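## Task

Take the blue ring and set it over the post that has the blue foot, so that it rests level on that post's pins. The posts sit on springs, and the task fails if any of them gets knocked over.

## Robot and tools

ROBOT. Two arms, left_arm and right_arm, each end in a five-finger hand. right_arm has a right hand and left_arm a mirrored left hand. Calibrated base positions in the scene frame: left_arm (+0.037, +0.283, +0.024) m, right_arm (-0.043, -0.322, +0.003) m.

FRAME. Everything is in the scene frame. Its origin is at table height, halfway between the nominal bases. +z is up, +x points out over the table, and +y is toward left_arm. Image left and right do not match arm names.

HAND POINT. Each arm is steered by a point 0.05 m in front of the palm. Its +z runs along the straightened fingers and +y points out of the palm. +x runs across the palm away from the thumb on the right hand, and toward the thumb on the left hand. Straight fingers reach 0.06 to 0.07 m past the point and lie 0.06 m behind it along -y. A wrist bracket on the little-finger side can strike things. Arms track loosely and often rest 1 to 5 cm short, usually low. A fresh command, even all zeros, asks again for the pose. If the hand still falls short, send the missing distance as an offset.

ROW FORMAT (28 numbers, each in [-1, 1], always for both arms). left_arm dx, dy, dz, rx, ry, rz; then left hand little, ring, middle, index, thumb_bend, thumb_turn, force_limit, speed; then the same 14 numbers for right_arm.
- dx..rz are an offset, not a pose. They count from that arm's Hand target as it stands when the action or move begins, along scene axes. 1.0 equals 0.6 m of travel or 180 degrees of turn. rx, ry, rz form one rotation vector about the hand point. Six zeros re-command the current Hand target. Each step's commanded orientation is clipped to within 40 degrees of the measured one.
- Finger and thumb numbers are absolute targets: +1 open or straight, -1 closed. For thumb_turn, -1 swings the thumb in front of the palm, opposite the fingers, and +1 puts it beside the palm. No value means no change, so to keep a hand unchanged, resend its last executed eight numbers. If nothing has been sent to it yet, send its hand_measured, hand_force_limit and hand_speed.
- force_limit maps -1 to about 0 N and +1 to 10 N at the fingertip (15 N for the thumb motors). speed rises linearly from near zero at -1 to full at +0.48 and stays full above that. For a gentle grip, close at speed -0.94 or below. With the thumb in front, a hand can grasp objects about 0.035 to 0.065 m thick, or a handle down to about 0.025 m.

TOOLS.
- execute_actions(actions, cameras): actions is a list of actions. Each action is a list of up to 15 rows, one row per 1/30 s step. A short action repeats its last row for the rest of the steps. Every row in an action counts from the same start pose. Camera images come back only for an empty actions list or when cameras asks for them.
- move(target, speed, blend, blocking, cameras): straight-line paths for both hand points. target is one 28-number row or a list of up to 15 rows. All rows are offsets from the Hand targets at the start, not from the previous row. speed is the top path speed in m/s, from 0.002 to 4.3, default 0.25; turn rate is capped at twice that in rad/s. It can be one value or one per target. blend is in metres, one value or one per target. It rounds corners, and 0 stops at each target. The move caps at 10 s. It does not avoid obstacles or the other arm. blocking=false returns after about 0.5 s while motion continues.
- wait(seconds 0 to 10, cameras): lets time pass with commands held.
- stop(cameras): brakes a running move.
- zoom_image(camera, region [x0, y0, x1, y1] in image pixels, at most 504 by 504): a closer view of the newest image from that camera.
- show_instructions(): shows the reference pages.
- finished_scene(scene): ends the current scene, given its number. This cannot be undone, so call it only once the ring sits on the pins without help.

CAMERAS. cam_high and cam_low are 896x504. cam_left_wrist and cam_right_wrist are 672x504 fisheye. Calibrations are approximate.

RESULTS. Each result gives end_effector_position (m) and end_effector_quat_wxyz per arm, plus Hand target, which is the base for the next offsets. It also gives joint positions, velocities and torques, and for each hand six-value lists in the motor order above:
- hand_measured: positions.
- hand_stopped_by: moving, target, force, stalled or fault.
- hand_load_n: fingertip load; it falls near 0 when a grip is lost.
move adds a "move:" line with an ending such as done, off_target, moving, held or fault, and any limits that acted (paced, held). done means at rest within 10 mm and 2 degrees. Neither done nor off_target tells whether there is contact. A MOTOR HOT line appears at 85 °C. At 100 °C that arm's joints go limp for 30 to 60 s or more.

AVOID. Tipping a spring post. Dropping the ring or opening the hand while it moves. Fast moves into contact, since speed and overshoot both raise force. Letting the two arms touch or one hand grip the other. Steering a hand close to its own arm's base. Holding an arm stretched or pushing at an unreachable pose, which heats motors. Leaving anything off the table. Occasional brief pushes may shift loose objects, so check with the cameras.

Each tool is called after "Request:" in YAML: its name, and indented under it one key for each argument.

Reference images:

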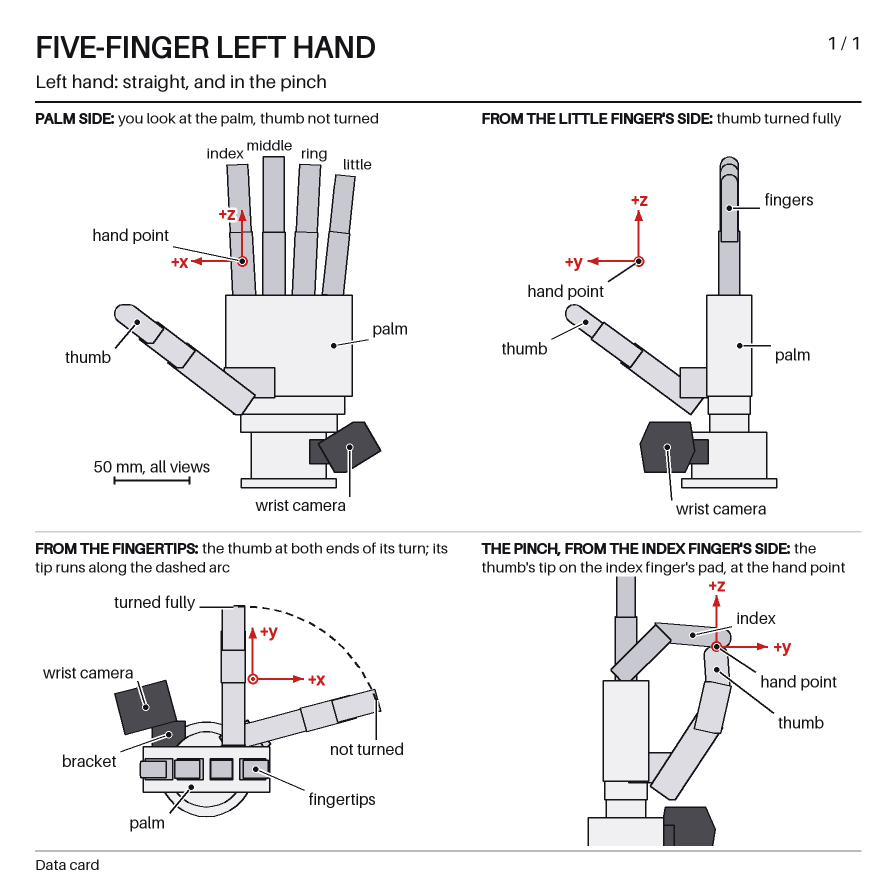

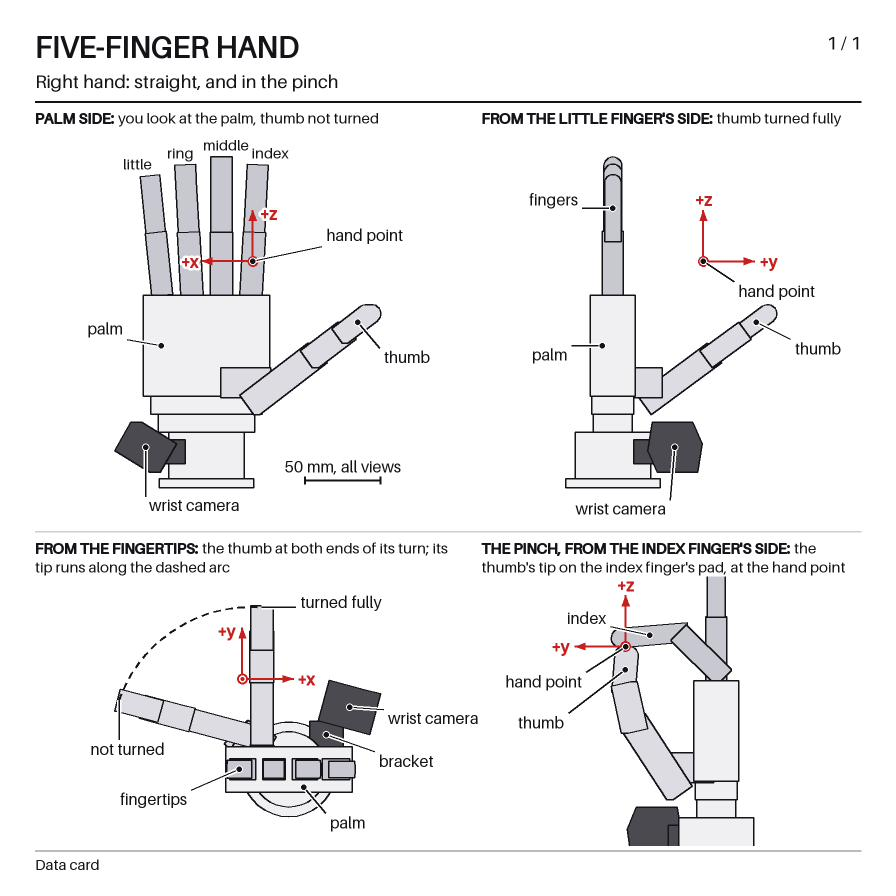

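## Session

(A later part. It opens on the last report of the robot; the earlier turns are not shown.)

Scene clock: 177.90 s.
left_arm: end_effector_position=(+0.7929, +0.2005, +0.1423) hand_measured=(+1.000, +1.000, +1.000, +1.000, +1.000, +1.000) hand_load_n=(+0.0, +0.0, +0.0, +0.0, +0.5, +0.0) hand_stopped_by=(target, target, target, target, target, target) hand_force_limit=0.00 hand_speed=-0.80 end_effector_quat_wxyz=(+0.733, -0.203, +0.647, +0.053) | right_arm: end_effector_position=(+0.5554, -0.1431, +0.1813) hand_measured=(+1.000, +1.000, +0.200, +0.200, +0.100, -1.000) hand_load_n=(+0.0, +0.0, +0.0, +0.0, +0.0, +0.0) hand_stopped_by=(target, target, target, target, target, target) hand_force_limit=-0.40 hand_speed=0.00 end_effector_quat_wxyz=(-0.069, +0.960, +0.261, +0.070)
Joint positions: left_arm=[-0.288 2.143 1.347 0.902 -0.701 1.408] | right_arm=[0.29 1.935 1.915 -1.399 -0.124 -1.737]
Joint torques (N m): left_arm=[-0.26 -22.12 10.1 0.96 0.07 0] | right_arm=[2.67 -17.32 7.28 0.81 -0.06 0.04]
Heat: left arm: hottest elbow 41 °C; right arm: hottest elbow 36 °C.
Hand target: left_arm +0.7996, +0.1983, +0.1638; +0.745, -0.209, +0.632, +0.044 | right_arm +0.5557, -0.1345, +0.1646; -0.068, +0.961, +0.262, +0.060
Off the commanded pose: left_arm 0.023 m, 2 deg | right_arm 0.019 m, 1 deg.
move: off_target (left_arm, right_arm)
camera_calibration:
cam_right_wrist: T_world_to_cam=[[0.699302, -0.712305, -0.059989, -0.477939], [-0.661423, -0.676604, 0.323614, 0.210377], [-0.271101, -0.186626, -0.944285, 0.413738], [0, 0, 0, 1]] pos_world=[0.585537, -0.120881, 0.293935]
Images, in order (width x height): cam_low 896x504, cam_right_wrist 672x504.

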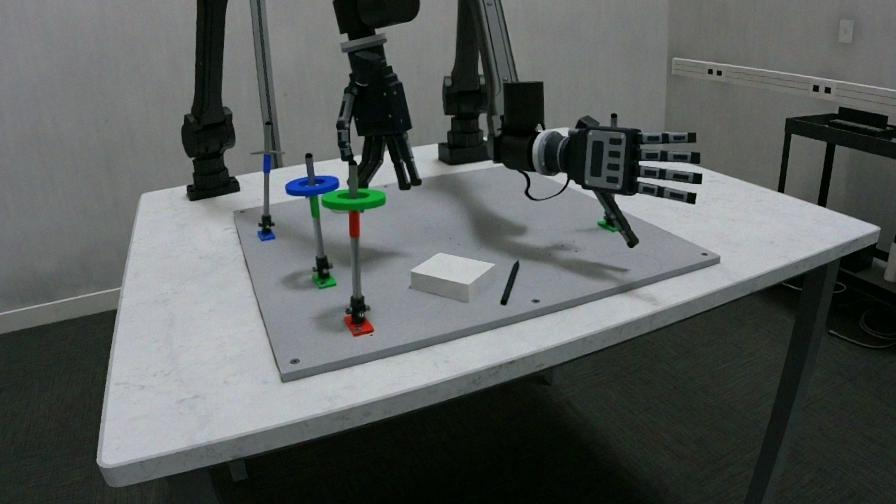

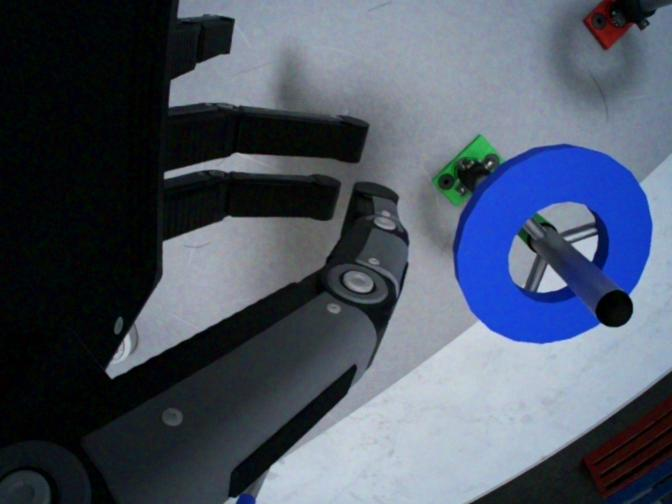

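Request:
move:
  target: [0,0,0,0,0,0,1,1,1,1,1,1,0,-0.8, 0.018,-0.055,0.008,0,0,0,1,1,0.2,0.2,0.1,-1,-0.4,0.0]
  speed: 0.07
  cameras: ["cam_low","cam_right_wrist"]

Request:
zoom_image:
  camera: "cam_right_wrist"
  region: [340, 100, 640, 400]

Request:
zoom_image:
  camera: "cam_low"
  region: [280, 130, 400, 220]

Scene clock: 223.33 s.
left_arm: end_effector_position=(+0.7929, +0.2005, +0.1423) hand_measured=(+1.000, +1.000, +1.000, +1.000, +1.000, +1.000) hand_load_n=(+0.0, +0.0, +0.0, +0.0, +0.0, +0.0) hand_stopped_by=(target, target, target, target, target, target) hand_force_limit=0.00 hand_speed=-0.80 end_effector_quat_wxyz=(+0.733, -0.203, +0.647, +0.053) | right_arm: end_effector_position=(+0.5638, -0.1647, +0.1814) hand_measured=(+1.000, +1.000, +0.200, +0.200, +0.100, -1.000) hand_load_n=(+0.0, +0.0, +0.0, +0.0, +0.0, +0.0) hand_stopped_by=(target, target, target, target, target, target) hand_force_limit=-0.40 hand_speed=0.00 end_effector_quat_wxyz=(-0.068, +0.961, +0.259, +0.072)
Joint positions: left_arm=[-0.288 2.143 1.347 0.902 -0.701 1.408] | right_arm=[0.252 1.935 1.915 -1.399 -0.128 -1.77]
Joint torques (N m): left_arm=[-0.09 -22.24 10.1 0.92 0.07 0] | right_arm=[0.73 -17.38 7.79 -0.03 -0.18 -0.2]
Heat: left arm: hottest elbow 41 °C; right arm: hottest elbow 35 °C.
Hand target: left_arm +0.7996, +0.1983, +0.1638; +0.745, -0.209, +0.632, +0.044 | right_arm +0.5666, -0.1674, +0.1694; -0.068, +0.961, +0.262, +0.060
Off the commanded pose: left_arm 0.023 m, 2 deg | right_arm 0.013 m, 1 deg.
move: off_target (left_arm, right_arm)
camera_calibration:
cam_right_wrist: T_world_to_cam=[[0.696529, -0.715269, -0.0569006, -0.498658], [-0.665823, -0.673859, 0.320302, 0.204752], [-0.267445, -0.185214, -0.945605, 0.410419], [0, 0, 0, 1]] pos_world=[0.593423, -0.142685, 0.294138]
Images, in order (width x height): cam_low 896x504, cam_right_wrist 672x504.

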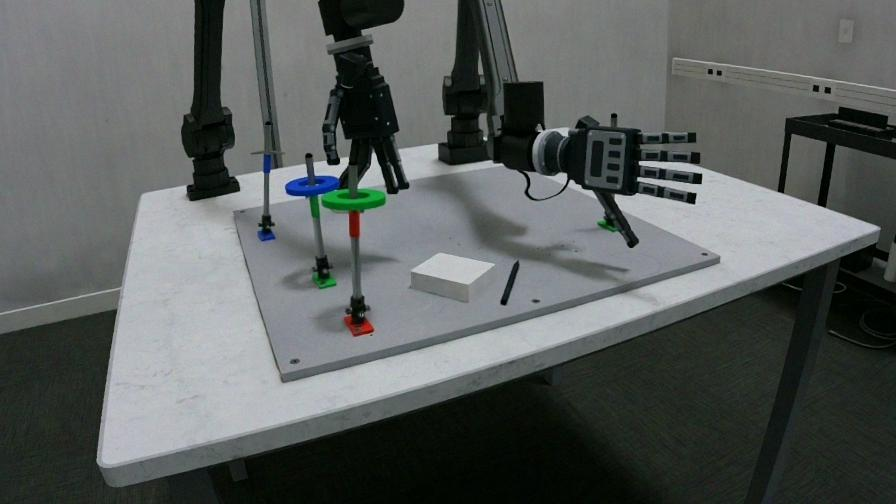

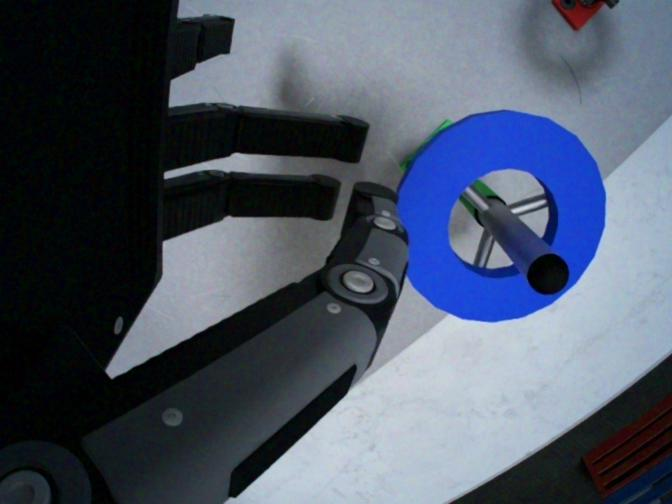

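Scaled by 1.680 from the camera's 672x504 image, which has a finer 960x720 frame.

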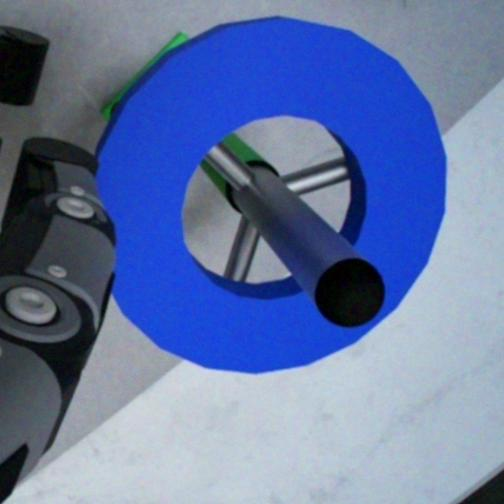

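Scaled by 4.200 from the camera's 896x504 image, which has a finer 1280x720 frame.

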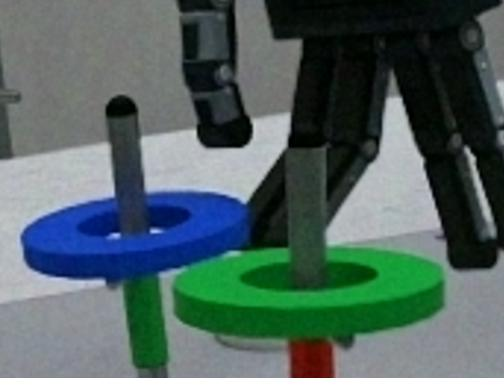

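Request:
move:
  target: [0,0,0,0,0,0,1,1,1,1,1,1,0,-0.8, 0.014,-0.03,-0.012,0,0,0,1,1,0.2,0.2,0.1,-1,-0.4,0.0]
  speed: 0.06
  cameras: ["cam_low","cam_right_wrist"]

Request:
zoom_image:
  camera: "cam_right_wrist"
  region: [340, 100, 640, 400]

Request:
zoom_image:
  camera: "cam_low"
  region: [280, 130, 400, 220]

Scene clock: 234.23 s.
left_arm: end_effector_position=(+0.7929, +0.2005, +0.1423) hand_measured=(+1.000, +1.000, +1.000, +1.000, +1.000, +1.000) hand_load_n=(+0.0, +0.0, +0.0, +0.0, +0.0, +0.0) hand_stopped_by=(target, target, target, target, target, target) hand_force_limit=0.00 hand_speed=-0.80 end_effector_quat_wxyz=(+0.733, -0.203, +0.647, +0.053) | right_arm: end_effector_position=(+0.5704, -0.1816, +0.1771) hand_measured=(+1.000, +1.000, +0.200, +0.200, +0.100, -1.000) hand_load_n=(+0.0, +0.0, +0.0, +0.0, +0.0, +0.0) hand_stopped_by=(target, target, target, target, target, target) hand_force_limit=-0.40 hand_speed=0.00 end_effector_quat_wxyz=(-0.068, +0.961, +0.260, +0.070)
Joint positions: left_arm=[-0.288 2.143 1.347 0.902 -0.701 1.408] | right_arm=[0.223 1.942 1.915 -1.399 -0.132 -1.801]
Joint torques (N m): left_arm=[-0.03 -22.12 10.06 0.94 0.06 -0.01] | right_arm=[-0.21 -17.14 7.56 0.38 -0.21 -0.18]
Heat: left arm: hottest elbow 41 °C; right arm: hottest elbow 35 °C.
Hand target: left_arm +0.7996, +0.1983, +0.1638; +0.745, -0.209, +0.632, +0.044 | right_arm +0.5750, -0.1854, +0.1622; -0.068, +0.961, +0.262, +0.060
Off the commanded pose: left_arm 0.023 m, 2 deg | right_arm 0.016 m, 1 deg.
move: off_target (left_arm, right_arm)
camera_calibration:
cam_right_wrist: T_world_to_cam=[[0.698038, -0.713719, -0.0578629, -0.516042], [-0.663335, -0.674959, 0.323136, 0.197021], [-0.269683, -0.187179, -0.944582, 0.405747], [0, 0, 0, 1]] pos_world=[0.600331, -0.15938, 0.289737]
Images, in order (width x height): cam_low 896x504, cam_right_wrist 672x504.

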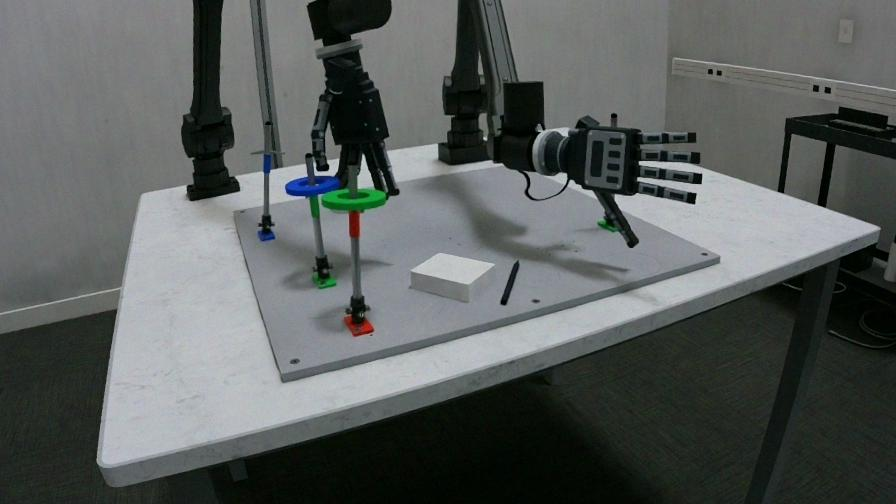

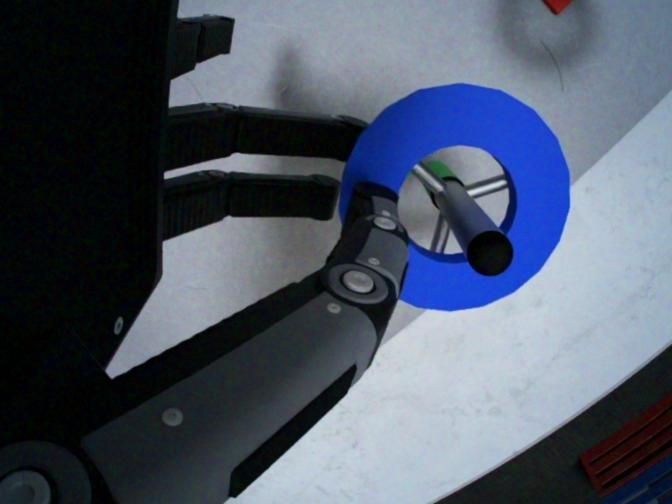

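Scaled by 1.680 from the camera's 672x504 image, which has a finer 960x720 frame.

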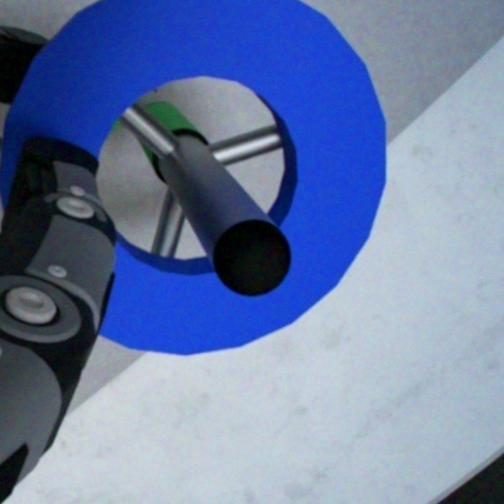

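Scaled by 4.200 from the camera's 896x504 image, which has a finer 1280x720 frame.

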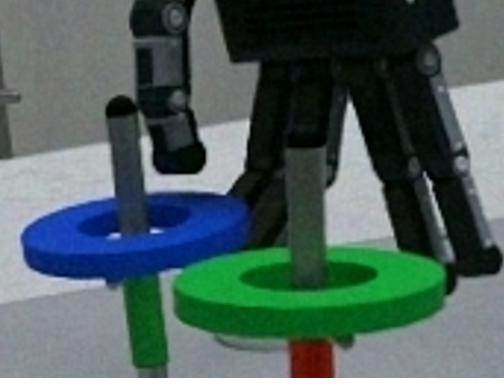

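Request:
move:
  target:
    - [0,0,0,0,0,0,1,1,1,1,1,1,0,-0.8, 0,0,0,0,0,0,1,1,0.1,0.1,0.0,-1,-0.5,-0.8]
    - [0,0,0,0,0,0,1,1,1,1,1,1,0,-0.8, 0,0,0,0,0,0,1,1,-0.15,-0.15,0.0,-1,-0.5,-0.88]
  cameras: ["cam_low","cam_right_wrist"]

Request:
zoom_image:
  camera: "cam_right_wrist"
  region: [340, 100, 640, 400]

Request:
zoom_image:
  camera: "cam_low"
  region: [280, 130, 400, 220]

Scene clock: 256.83 s.
left_arm: end_effector_position=(+0.7929, +0.2005, +0.1423) hand_measured=(+1.000, +1.000, +1.000, +1.000, +1.000, +1.000) hand_load_n=(+0.0, +0.0, +0.0, +0.0, +0.0, +0.0) hand_stopped_by=(target, target, target, target, target, target) hand_force_limit=0.00 hand_speed=-0.80 end_effector_quat_wxyz=(+0.733, -0.203, +0.647, +0.053) | right_arm: end_effector_position=(+0.5705, -0.1813, +0.1750) hand_measured=(+1.000, +1.000, -0.120, -0.150, +0.000, -1.000) hand_load_n=(+0.0, +0.0, +0.0, -0.5, +0.0, +0.0) hand_stopped_by=(target, target, force, target, target, target) hand_force_limit=-0.50 hand_speed=-0.88 end_effector_quat_wxyz=(-0.068, +0.961, +0.261, +0.069)
Joint positions: left_arm=[-0.288 2.143 1.347 0.902 -0.701 1.408] | right_arm=[0.223 1.945 1.915 -1.399 -0.133 -1.802]
Joint torques (N m): left_arm=[-0.21 -22.18 10.09 0.92 0.07 -0.01] | right_arm=[0.73 -18.08 7.51 0.24 -0.2 -0.19]
Heat: left arm: hottest elbow 41 °C; right arm: hottest elbow 35 °C.
Hand target: left_arm +0.7996, +0.1983, +0.1638; +0.745, -0.209, +0.632, +0.044 | right_arm +0.5750, -0.1854, +0.1621; -0.068, +0.961, +0.262, +0.060
Off the commanded pose: left_arm 0.023 m, 2 deg | right_arm 0.014 m, 1 deg.
move: off_target (left_arm, right_arm); target 2's new numbers were sent with right_arm's hand 0.016 m and 1 deg from that target
camera_calibration:
cam_right_wrist: T_world_to_cam=[[0.698483, -0.713051, -0.0606639, -0.515666], [-0.66154, -0.675697, 0.325267, 0.196464], [-0.272923, -0.187062, -0.943674, 0.405563], [0, 0, 0, 1]] pos_world=[0.60084, -0.15908, 0.287534]
Images, in order (width x height): cam_low 896x504, cam_right_wrist 672x504.

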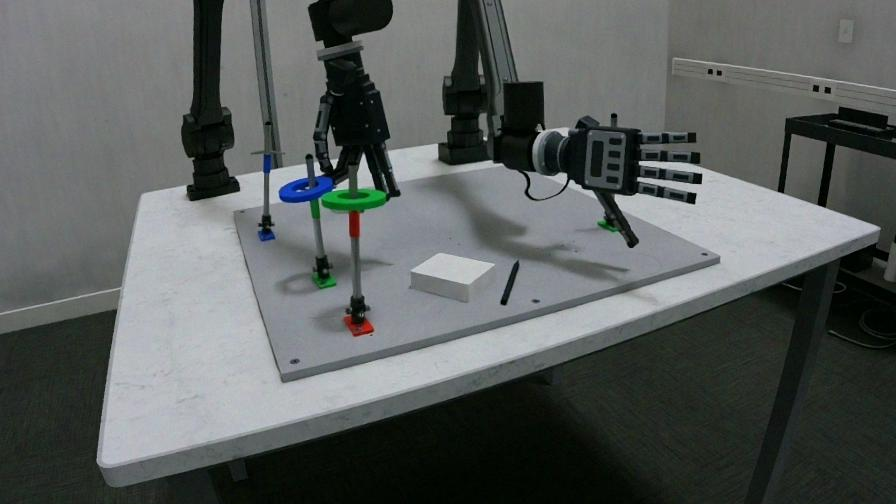

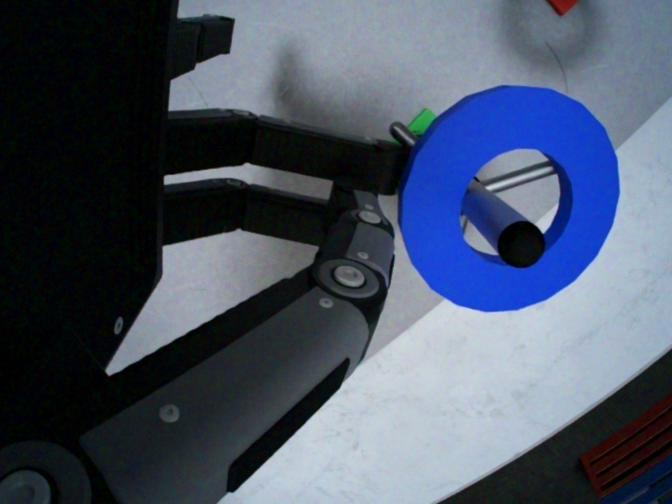

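Scaled by 1.680 from the camera's 672x504 image, which has a finer 960x720 frame.

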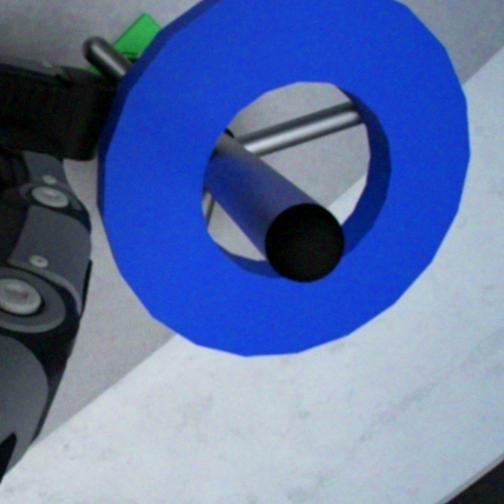

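Scaled by 4.200 from the camera's 896x504 image, which has a finer 1280x720 frame.

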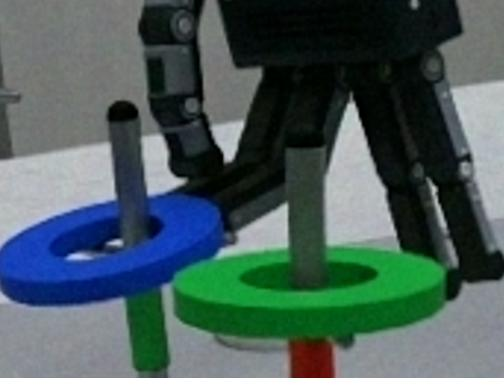

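Request:
move:
  target: [0,0,0,0,0,0,1,1,1,1,1,1,0,-0.8, 0,0,0,0,0,0,1,1,0.2,0.2,0.2,-1,-0.5,-0.7]
  cameras: ["cam_low","cam_right_wrist"]

Request:
zoom_image:
  camera: "cam_low"
  region: [280, 130, 400, 220]

Scene clock: 268.77 s.
left_arm: end_effector_position=(+0.7929, +0.2005, +0.1423) hand_measured=(+1.000, +1.000, +1.000, +1.000, +1.000, +1.000) hand_load_n=(+0.0, +0.0, +0.0, +0.0, +0.0, +0.0) hand_stopped_by=(target, target, target, target, target, target) hand_force_limit=0.00 hand_speed=-0.80 end_effector_quat_wxyz=(+0.733, -0.203, +0.647, +0.053) | right_arm: end_effector_position=(+0.5705, -0.1813, +0.1750) hand_measured=(+1.000, +1.000, +0.200, +0.200, +0.200, -1.000) hand_load_n=(+0.0, +0.0, +0.0, +0.0, +0.0, +0.0) hand_stopped_by=(target, target, target, target, target, target) hand_force_limit=-0.50 hand_speed=-0.70 end_effector_quat_wxyz=(-0.068, +0.960, +0.261, +0.069)
Joint positions: left_arm=[-0.288 2.143 1.347 0.902 -0.701 1.408] | right_arm=[0.223 1.945 1.915 -1.399 -0.133 -1.803]
Joint torques (N m): left_arm=[-0.09 -22.42 10.13 0.94 0.08 -0.01] | right_arm=[0.44 -17.61 7.61 0.38 -0.19 -0.17]
Heat: left arm: hottest elbow 41 °C; right arm: hottest elbow 35 °C.
Hand target: left_arm +0.7996, +0.1983, +0.1638; +0.745, -0.209, +0.632, +0.044 | right_arm +0.5750, -0.1854, +0.1621; -0.068, +0.961, +0.262, +0.060
Off the commanded pose: left_arm 0.023 m, 2 deg | right_arm 0.014 m, 1 deg.
move: off_target (left_arm, right_arm)
camera_calibration:
cam_right_wrist: T_world_to_cam=[[0.698755, -0.712785, -0.0606535, -0.51579], [-0.661291, -0.675951, 0.325244, 0.196281], [-0.272828, -0.187156, -0.943683, 0.405494], [0, 0, 0, 1]] pos_world=[0.60084, -0.15908, 0.287534]
Images, in order (width x height): cam_low 896x504, cam_right_wrist 672x504.

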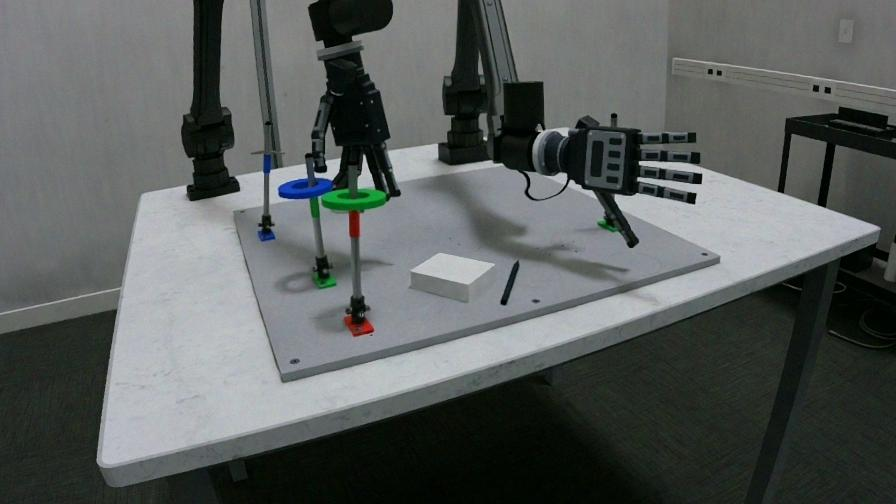

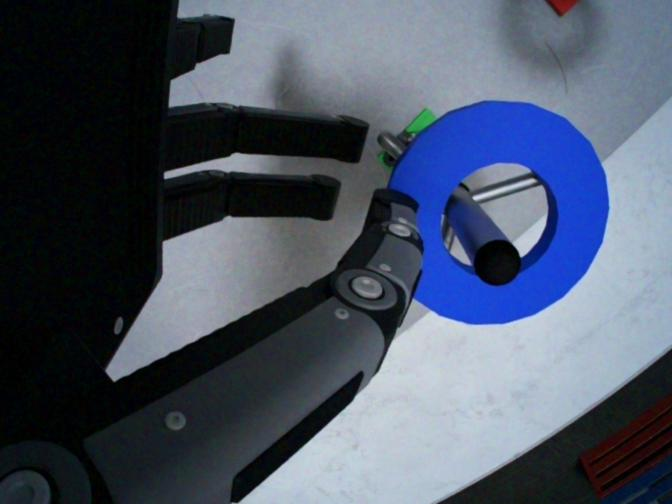

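Scaled by 4.200 from the camera's 896x504 image, which has a finer 1280x720 frame.

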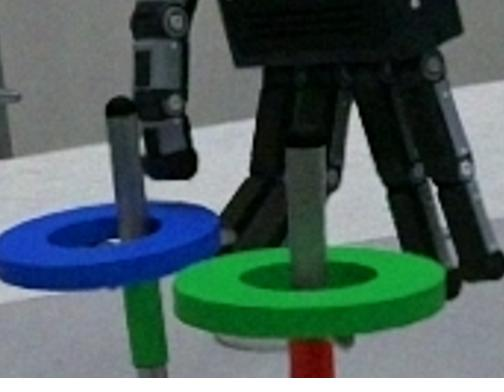

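Request:
move:
  target:
    - [0,0,0,0,0,0,1,1,1,1,1,1,0,-0.8, -0.043,0.072,0.01,0,0,0,1,1,0.2,0.2,0.2,-1,-0.5,-0.5]
    - [0,0,0,0,0,0,1,1,1,1,1,1,0,-0.8, -0.05,0.075,0.25,0,0,0,1,1,0.2,0.2,0.2,-1,-0.5,-0.5]
    - [0,0,0,0,0,0,1,1,1,1,1,1,0,-0.8, -0.092,0.075,0.347,-0.0148,0.064,-0.5567,1,1,0.2,0.2,0.2,-1,-0.5,-0.5]
  blend: [0.01,0.04,0]
  speed: [0.1,0.2,0.3]
  cameras: ["cam_high"]

Request:
zoom_image:
  camera: "cam_high"
  region: [430, 235, 490, 300]

Scene clock: 325.57 s.
left_arm: end_effector_position=(+0.7929, +0.2005, +0.1423) hand_measured=(+1.000, +1.000, +1.000, +1.000, +1.000, +1.000) hand_load_n=(+0.0, +0.0, +0.0, +0.0, +0.0, +0.0) hand_stopped_by=(target, target, target, target, target, target) hand_force_limit=0.00 hand_speed=-0.80 end_effector_quat_wxyz=(+0.733, -0.203, +0.647, +0.053) | right_arm: end_effector_position=(+0.5228, -0.1328, +0.3513) hand_measured=(+1.000, +1.000, +0.200, +0.200, +0.200, -1.000) hand_load_n=(+0.0, +0.0, +0.0, +0.0, +0.0, +0.0) hand_stopped_by=(target, target, target, target, target, target) hand_force_limit=-0.50 hand_speed=-0.50 end_effector_quat_wxyz=(-0.133, +0.809, -0.564, +0.098)
Joint positions: left_arm=[-0.288 2.143 1.347 0.902 -0.701 1.408] | right_arm=[0.209 1.941 2.38 -1.679 -0.017 -0.077]
Joint torques (N m): left_arm=[-0.15 -22.24 10.06 0.95 0.08 -0.01] | right_arm=[0.21 -21.13 8.05 0.2 -0.16 0.02]
Heat: left arm: hottest elbow 42 °C; right arm: hottest elbow 36 °C.
Hand target: left_arm +0.7996, +0.1983, +0.1638; +0.745, -0.209, +0.632, +0.044 | right_arm +0.5197, -0.1403, +0.3704; +0.000, +0.819, -0.574, +0.000
Off the commanded pose: left_arm 0.023 m, 2 deg | right_arm 0.021 m, 19 deg.
joint sent to its limit (right arm) — joint 4 (wrist pitch), lower limit. The joint targets are off in orientation, not in position.
move: off_target (left_arm, right_arm)
Images, in order (width x height): cam_high 896x504.

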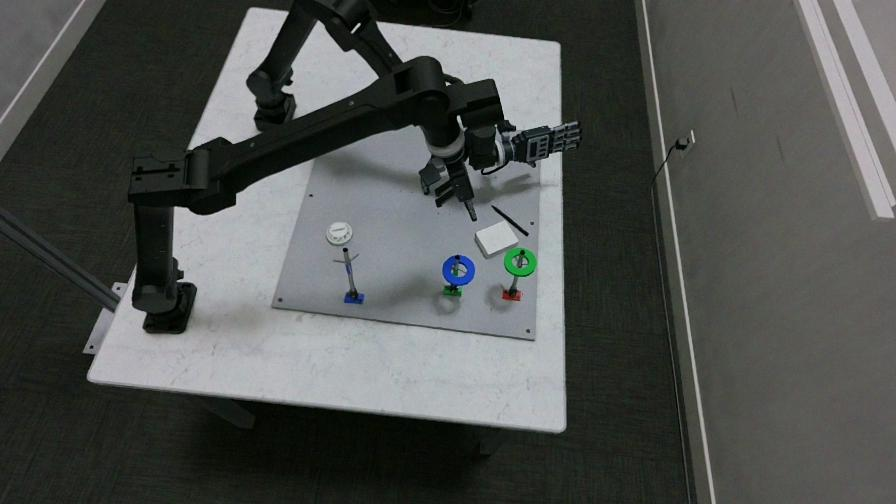

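Scaled by 7.754 from the camera's 896x504 image, which has a finer 1280x720 frame.

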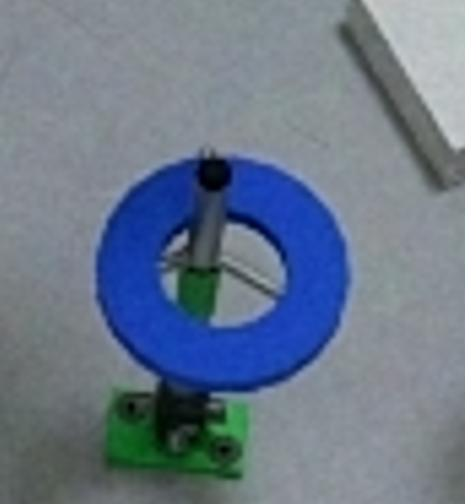

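Request:
move:
  target:
    - [0,0,0,0,0,0,1,1,1,1,1,1,0,-0.8, -0.016,-0.183,0.0,0.04,0.02,-0.4,1,1,0.2,0.2,0.2,-1,-0.5,-0.5]
    - [0,0,0,0,0,0,1,1,1,1,1,1,0,-0.8, 0.142,-0.2745,-0.084,0.0595,0.0317,-0.6068,1,1,0.0,0.0,0.3,-1,-0.5,-0.5]
  blend: [0.04,0]
  speed: 0.25
  cameras: ["all"]

Scene clock: 348.87 s.
left_arm: end_effector_position=(+0.7929, +0.2005, +0.1423) hand_measured=(+1.000, +1.000, +1.000, +1.000, +1.000, +1.000) hand_load_n=(+0.0, +0.0, +0.0, +0.0, +0.0, +0.0) hand_stopped_by=(target, target, target, target, target, target) hand_force_limit=0.00 hand_speed=-0.80 end_effector_quat_wxyz=(+0.733, -0.203, +0.647, +0.053) | right_arm: end_effector_position=(+0.5939, -0.2969, +0.3156) hand_measured=(+1.000, +1.000, +0.000, +0.000, +0.300, -1.000) hand_load_n=(+0.0, +0.0, +0.0, +0.0, +0.0, +0.0) hand_stopped_by=(target, target, target, target, target, target) hand_force_limit=-0.50 hand_speed=-0.50 end_effector_quat_wxyz=(+0.075, -0.007, +0.994, +0.081)
Joint positions: left_arm=[-0.288 2.143 1.347 0.902 -0.701 1.408] | right_arm=[-0.178 1.881 2.12 -1.679 -0.179 1.457]
Joint torques (N m): left_arm=[-0.26 -22.24 10.1 0.85 0.07 0] | right_arm=[-0.09 -16.38 10.39 -0.17 -0.29 0.06]
Heat: left arm: hottest elbow 42 °C; right arm: hottest elbow 37 °C.
Hand target: left_arm +0.7996, +0.1983, +0.1638; +0.745, -0.209, +0.632, +0.044 | right_arm +0.6049, -0.3052, +0.3199; +0.041, -0.003, +0.996, +0.080
Off the commanded pose: left_arm 0.023 m, 2 deg | right_arm 0.014 m, 4 deg.
joint sent to its limit (right arm) — joint 4 (wrist pitch), lower limit. The joint targets are off in orientation, not in position.
move: off_target (left_arm, right_arm); target 2's new numbers were sent with right_arm's hand 0.014 m and 4 deg from that target
camera_calibration:
cam_left_wrist: T_world_to_cam=[[0.407603, -0.912375, -0.03785, -0.126361], [-0.401044, -0.14162, -0.905046, 0.476945], [0.820381, 0.384078, -0.423627, -0.552708], [0, 0, 0, 1]] pos_world=[0.696212, 0.164539, 0.192732]
cam_right_wrist: T_world_to_cam=[[-0.257955, 0.959553, 0.112773, 0.404023], [0.754334, 0.127091, 0.644071, -0.615032], [0.603688, 0.25121, -0.756607, 0.0733917], [0, 0, 0, 1]] pos_world=[0.523854, -0.327954, 0.40609]

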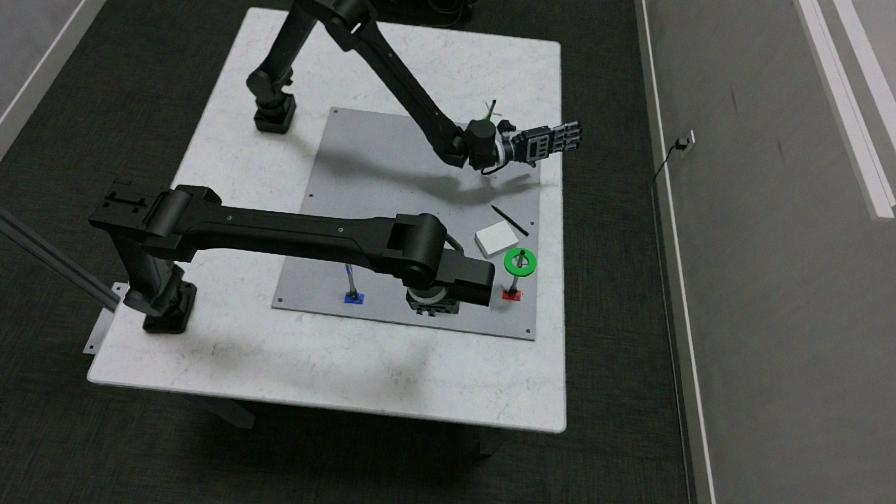

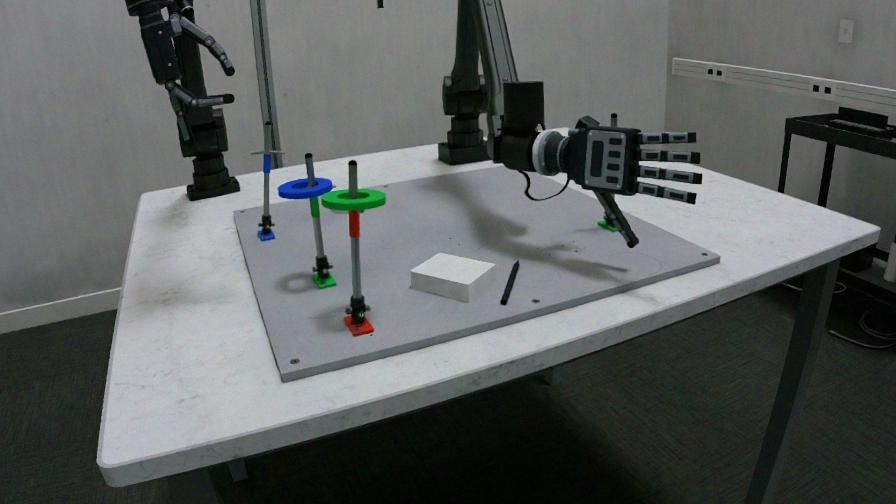

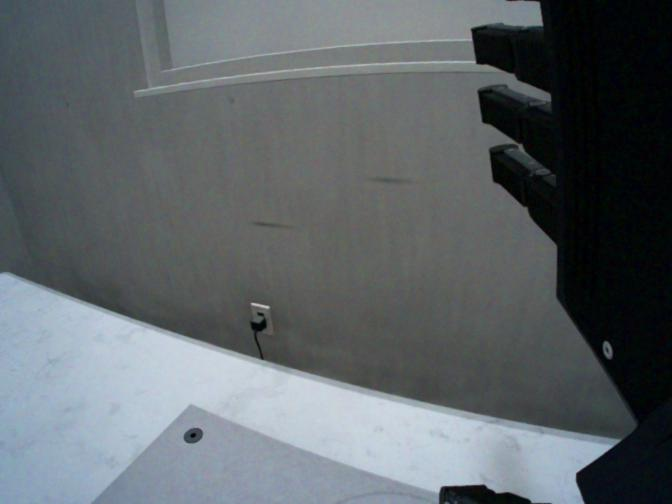

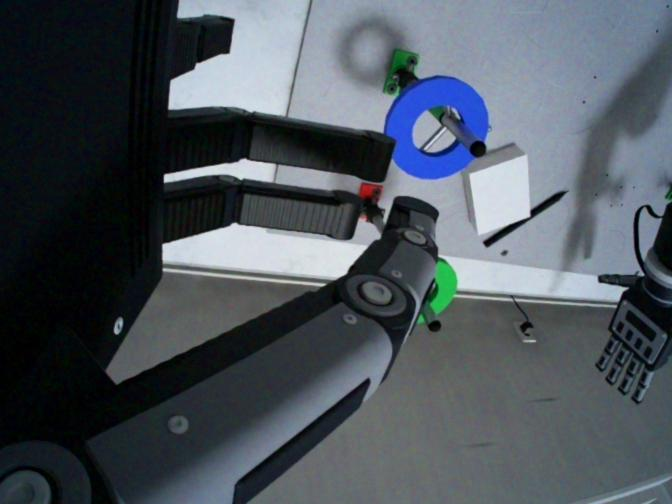

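Request:
zoom_image:
  camera: "cam_right_wrist"
  region: [360, 50, 520, 210]

Scaled by 3.150 from the camera's 672x504 image, which has a finer 960x720 frame.

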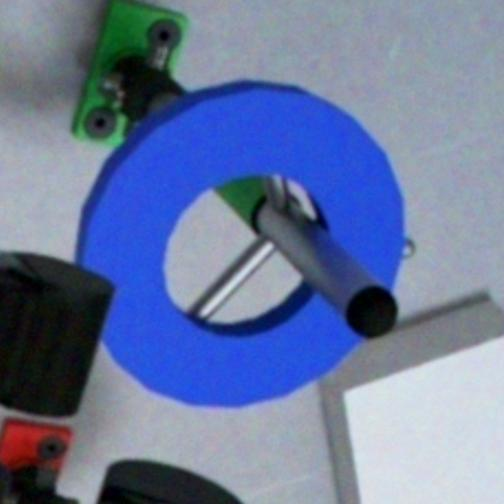

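Request:
move:
  target: [0,0,0,0,0,0,1,1,1,1,1,1,0,-0.8, 0.008,0.005,-0.183,0,0,0,1,1,0.0,0.0,0.3,-1,-0.5,-0.5]
  speed: 0.12
  cameras: ["cam_low","cam_right_wrist"]

Request:
zoom_image:
  camera: "cam_right_wrist"
  region: [340, 100, 580, 340]

Request:
zoom_image:
  camera: "cam_low"
  region: [180, 50, 360, 230]

Scene clock: 376.00 s.
left_arm: end_effector_position=(+0.7929, +0.2005, +0.1423) hand_measured=(+1.000, +1.000, +1.000, +1.000, +1.000, +1.000) hand_load_n=(+0.0, +0.0, +0.0, +0.0, +0.0, +0.0) hand_stopped_by=(target, target, target, target, target, target) hand_force_limit=0.00 hand_speed=-0.80 end_effector_quat_wxyz=(+0.733, -0.203, +0.647, +0.053) | right_arm: end_effector_position=(+0.6052, -0.2996, +0.2230) hand_measured=(+1.000, +1.000, +0.000, +0.000, +0.300, -1.000) hand_load_n=(+0.0, +0.0, +0.5, +0.0, +0.0, +0.0) hand_stopped_by=(target, target, target, target, target, target) hand_force_limit=-0.50 hand_speed=-0.50 end_effector_quat_wxyz=(+0.046, -0.004, +0.996, +0.081)
Joint positions: left_arm=[-0.288 2.143 1.347 0.902 -0.701 1.408] | right_arm=[-0.178 1.926 1.953 -1.523 -0.171 1.457]
Joint torques (N m): left_arm=[-0.15 -22.18 10.1 0.94 0.07 -0.02] | right_arm=[1.32 -17.67 7.28 0.5 -0.18 -0.07]
Heat: left arm: hottest elbow 42 °C; right arm: hottest elbow 42 °C.
Hand target: left_arm +0.7996, +0.1983, +0.1638; +0.745, -0.209, +0.632, +0.044 | right_arm +0.6097, -0.3021, +0.2104; +0.041, -0.003, +0.996, +0.080
Off the commanded pose: left_arm 0.023 m, 2 deg | right_arm 0.014 m, 1 deg.
move: off_target (left_arm, right_arm)
camera_calibration:
cam_right_wrist: T_world_to_cam=[[-0.250227, 0.959931, 0.126169, 0.412389], [0.790614, 0.127372, 0.59892, -0.575413], [0.558852, 0.249617, -0.790807, 0.0315507], [0, 0, 0, 1]] pos_world=[0.540489, -0.33045, 0.317546]
Images, in order (width x height): cam_low 896x504, cam_right_wrist 672x504.

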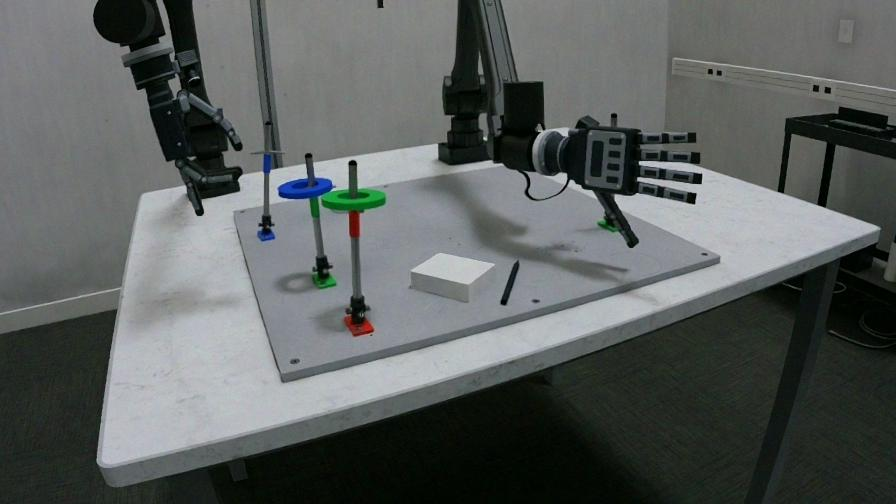

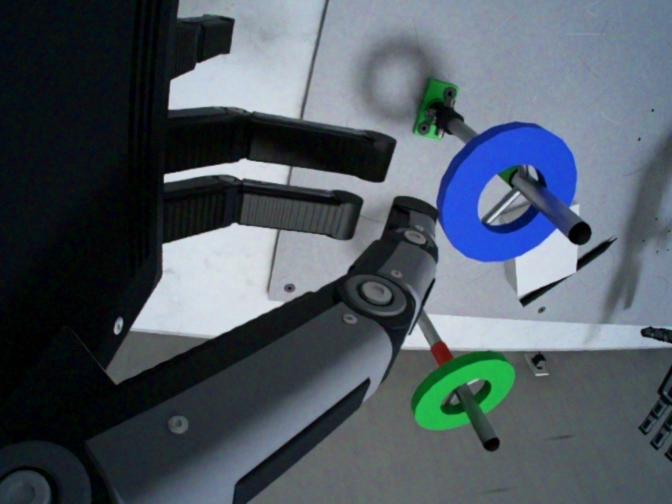

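Scaled by 2.100 from the camera's 672x504 image, which has a finer 960x720 frame.

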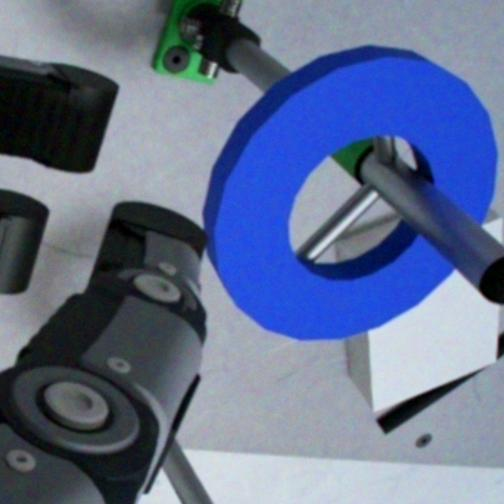

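Scaled by 2.800 from the camera's 896x504 image, which has a finer 1280x720 frame.

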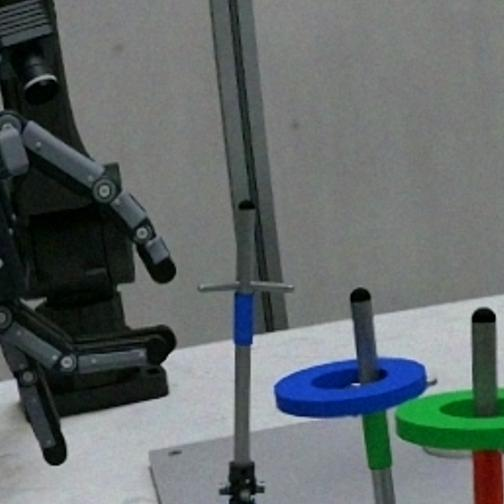

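Request:
move:
  target: [0,0,0,0,0,0,1,1,1,1,1,1,0,-0.8, 0.008,0.045,-0.0875,0,0,0,1,1,0.0,0.0,0.3,-1,-0.5,-0.5]
  speed: 0.1
  cameras: ["cam_low","cam_right_wrist"]

Request:
zoom_image:
  camera: "cam_right_wrist"
  region: [340, 100, 640, 400]

Request:
zoom_image:
  camera: "cam_low"
  region: [200, 90, 360, 250]

Scene clock: 396.77 s.
left_arm: end_effector_position=(+0.7929, +0.2005, +0.1423) hand_measured=(+1.000, +1.000, +1.000, +1.000, +1.000, +1.000) hand_load_n=(+0.0, +0.0, +0.0, +0.0, +0.0, +0.0) hand_stopped_by=(target, target, target, target, target, target) hand_force_limit=0.00 hand_speed=-0.80 end_effector_quat_wxyz=(+0.733, -0.203, +0.647, +0.053) | right_arm: end_effector_position=(+0.6108, -0.2793, +0.1736) hand_measured=(+1.000, +1.000, +0.000, +0.000, +0.300, -1.000) hand_load_n=(+0.0, +0.0, +0.0, +0.0, +0.0, +0.0) hand_stopped_by=(target, target, target, target, target, target) hand_force_limit=-0.50 hand_speed=-0.50 end_effector_quat_wxyz=(+0.050, -0.006, +0.996, +0.080)
Joint positions: left_arm=[-0.288 2.143 1.347 0.902 -0.701 1.408] | right_arm=[-0.144 1.937 1.838 -1.386 -0.167 1.489]
Joint torques (N m): left_arm=[-0.09 -22.24 10.09 0.96 0.07 -0.01] | right_arm=[2.02 -17.85 7.01 0.62 -0.18 0.01]
Heat: left arm: hottest elbow 42 °C; right arm: hottest elbow 40 °C.
Hand target: left_arm +0.7996, +0.1983, +0.1638; +0.745, -0.209, +0.632, +0.044 | right_arm +0.6145, -0.2752, +0.1576; +0.041, -0.003, +0.996, +0.080
Off the commanded pose: left_arm 0.023 m, 2 deg | right_arm 0.017 m, 1 deg.
move: off_target (left_arm, right_arm)
camera_calibration:
cam_right_wrist: T_world_to_cam=[[-0.253542, 0.959481, 0.122936, 0.402979], [0.786038, 0.130283, 0.604294, -0.550087], [0.563791, 0.249846, -0.78722, -0.0193516], [0, 0, 0, 1]] pos_world=[0.545471, -0.310148, 0.267639]
Images, in order (width x height): cam_low 896x504, cam_right_wrist 672x504.

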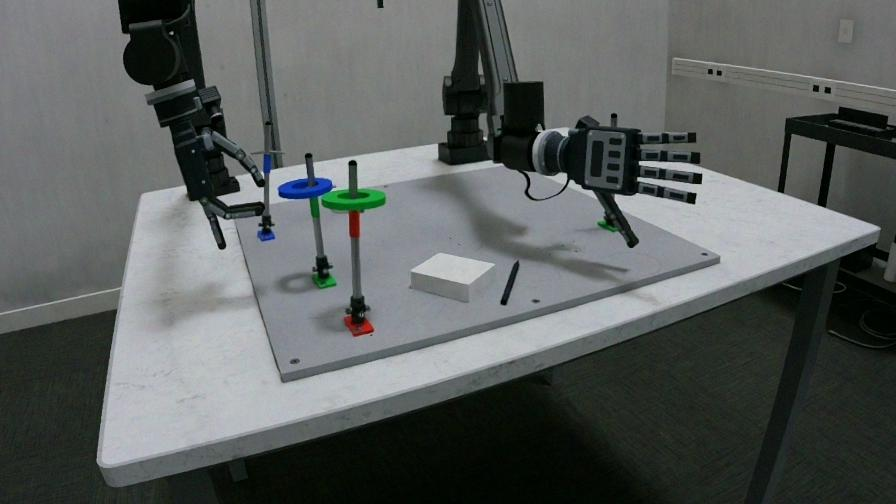

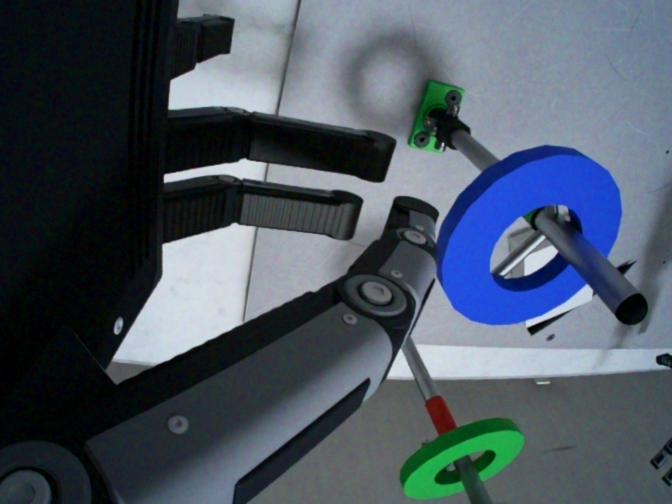

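Scaled by 1.680 from the camera's 672x504 image, which has a finer 960x720 frame.

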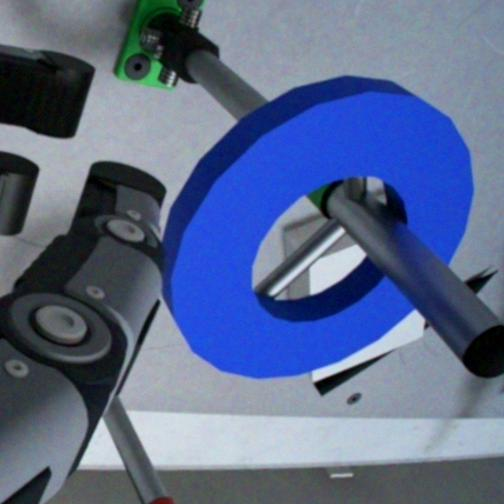

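Scaled by 3.150 from the camera's 896x504 image, which has a finer 1280x720 frame.

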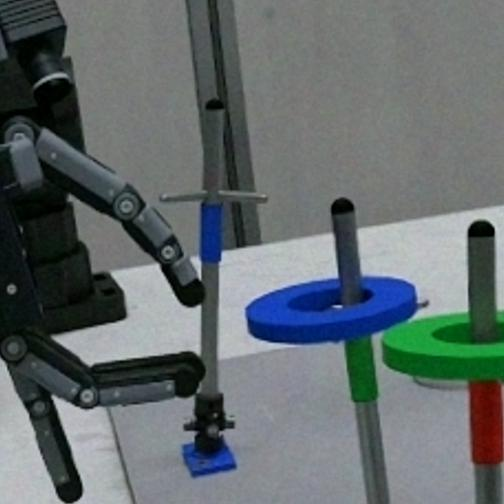

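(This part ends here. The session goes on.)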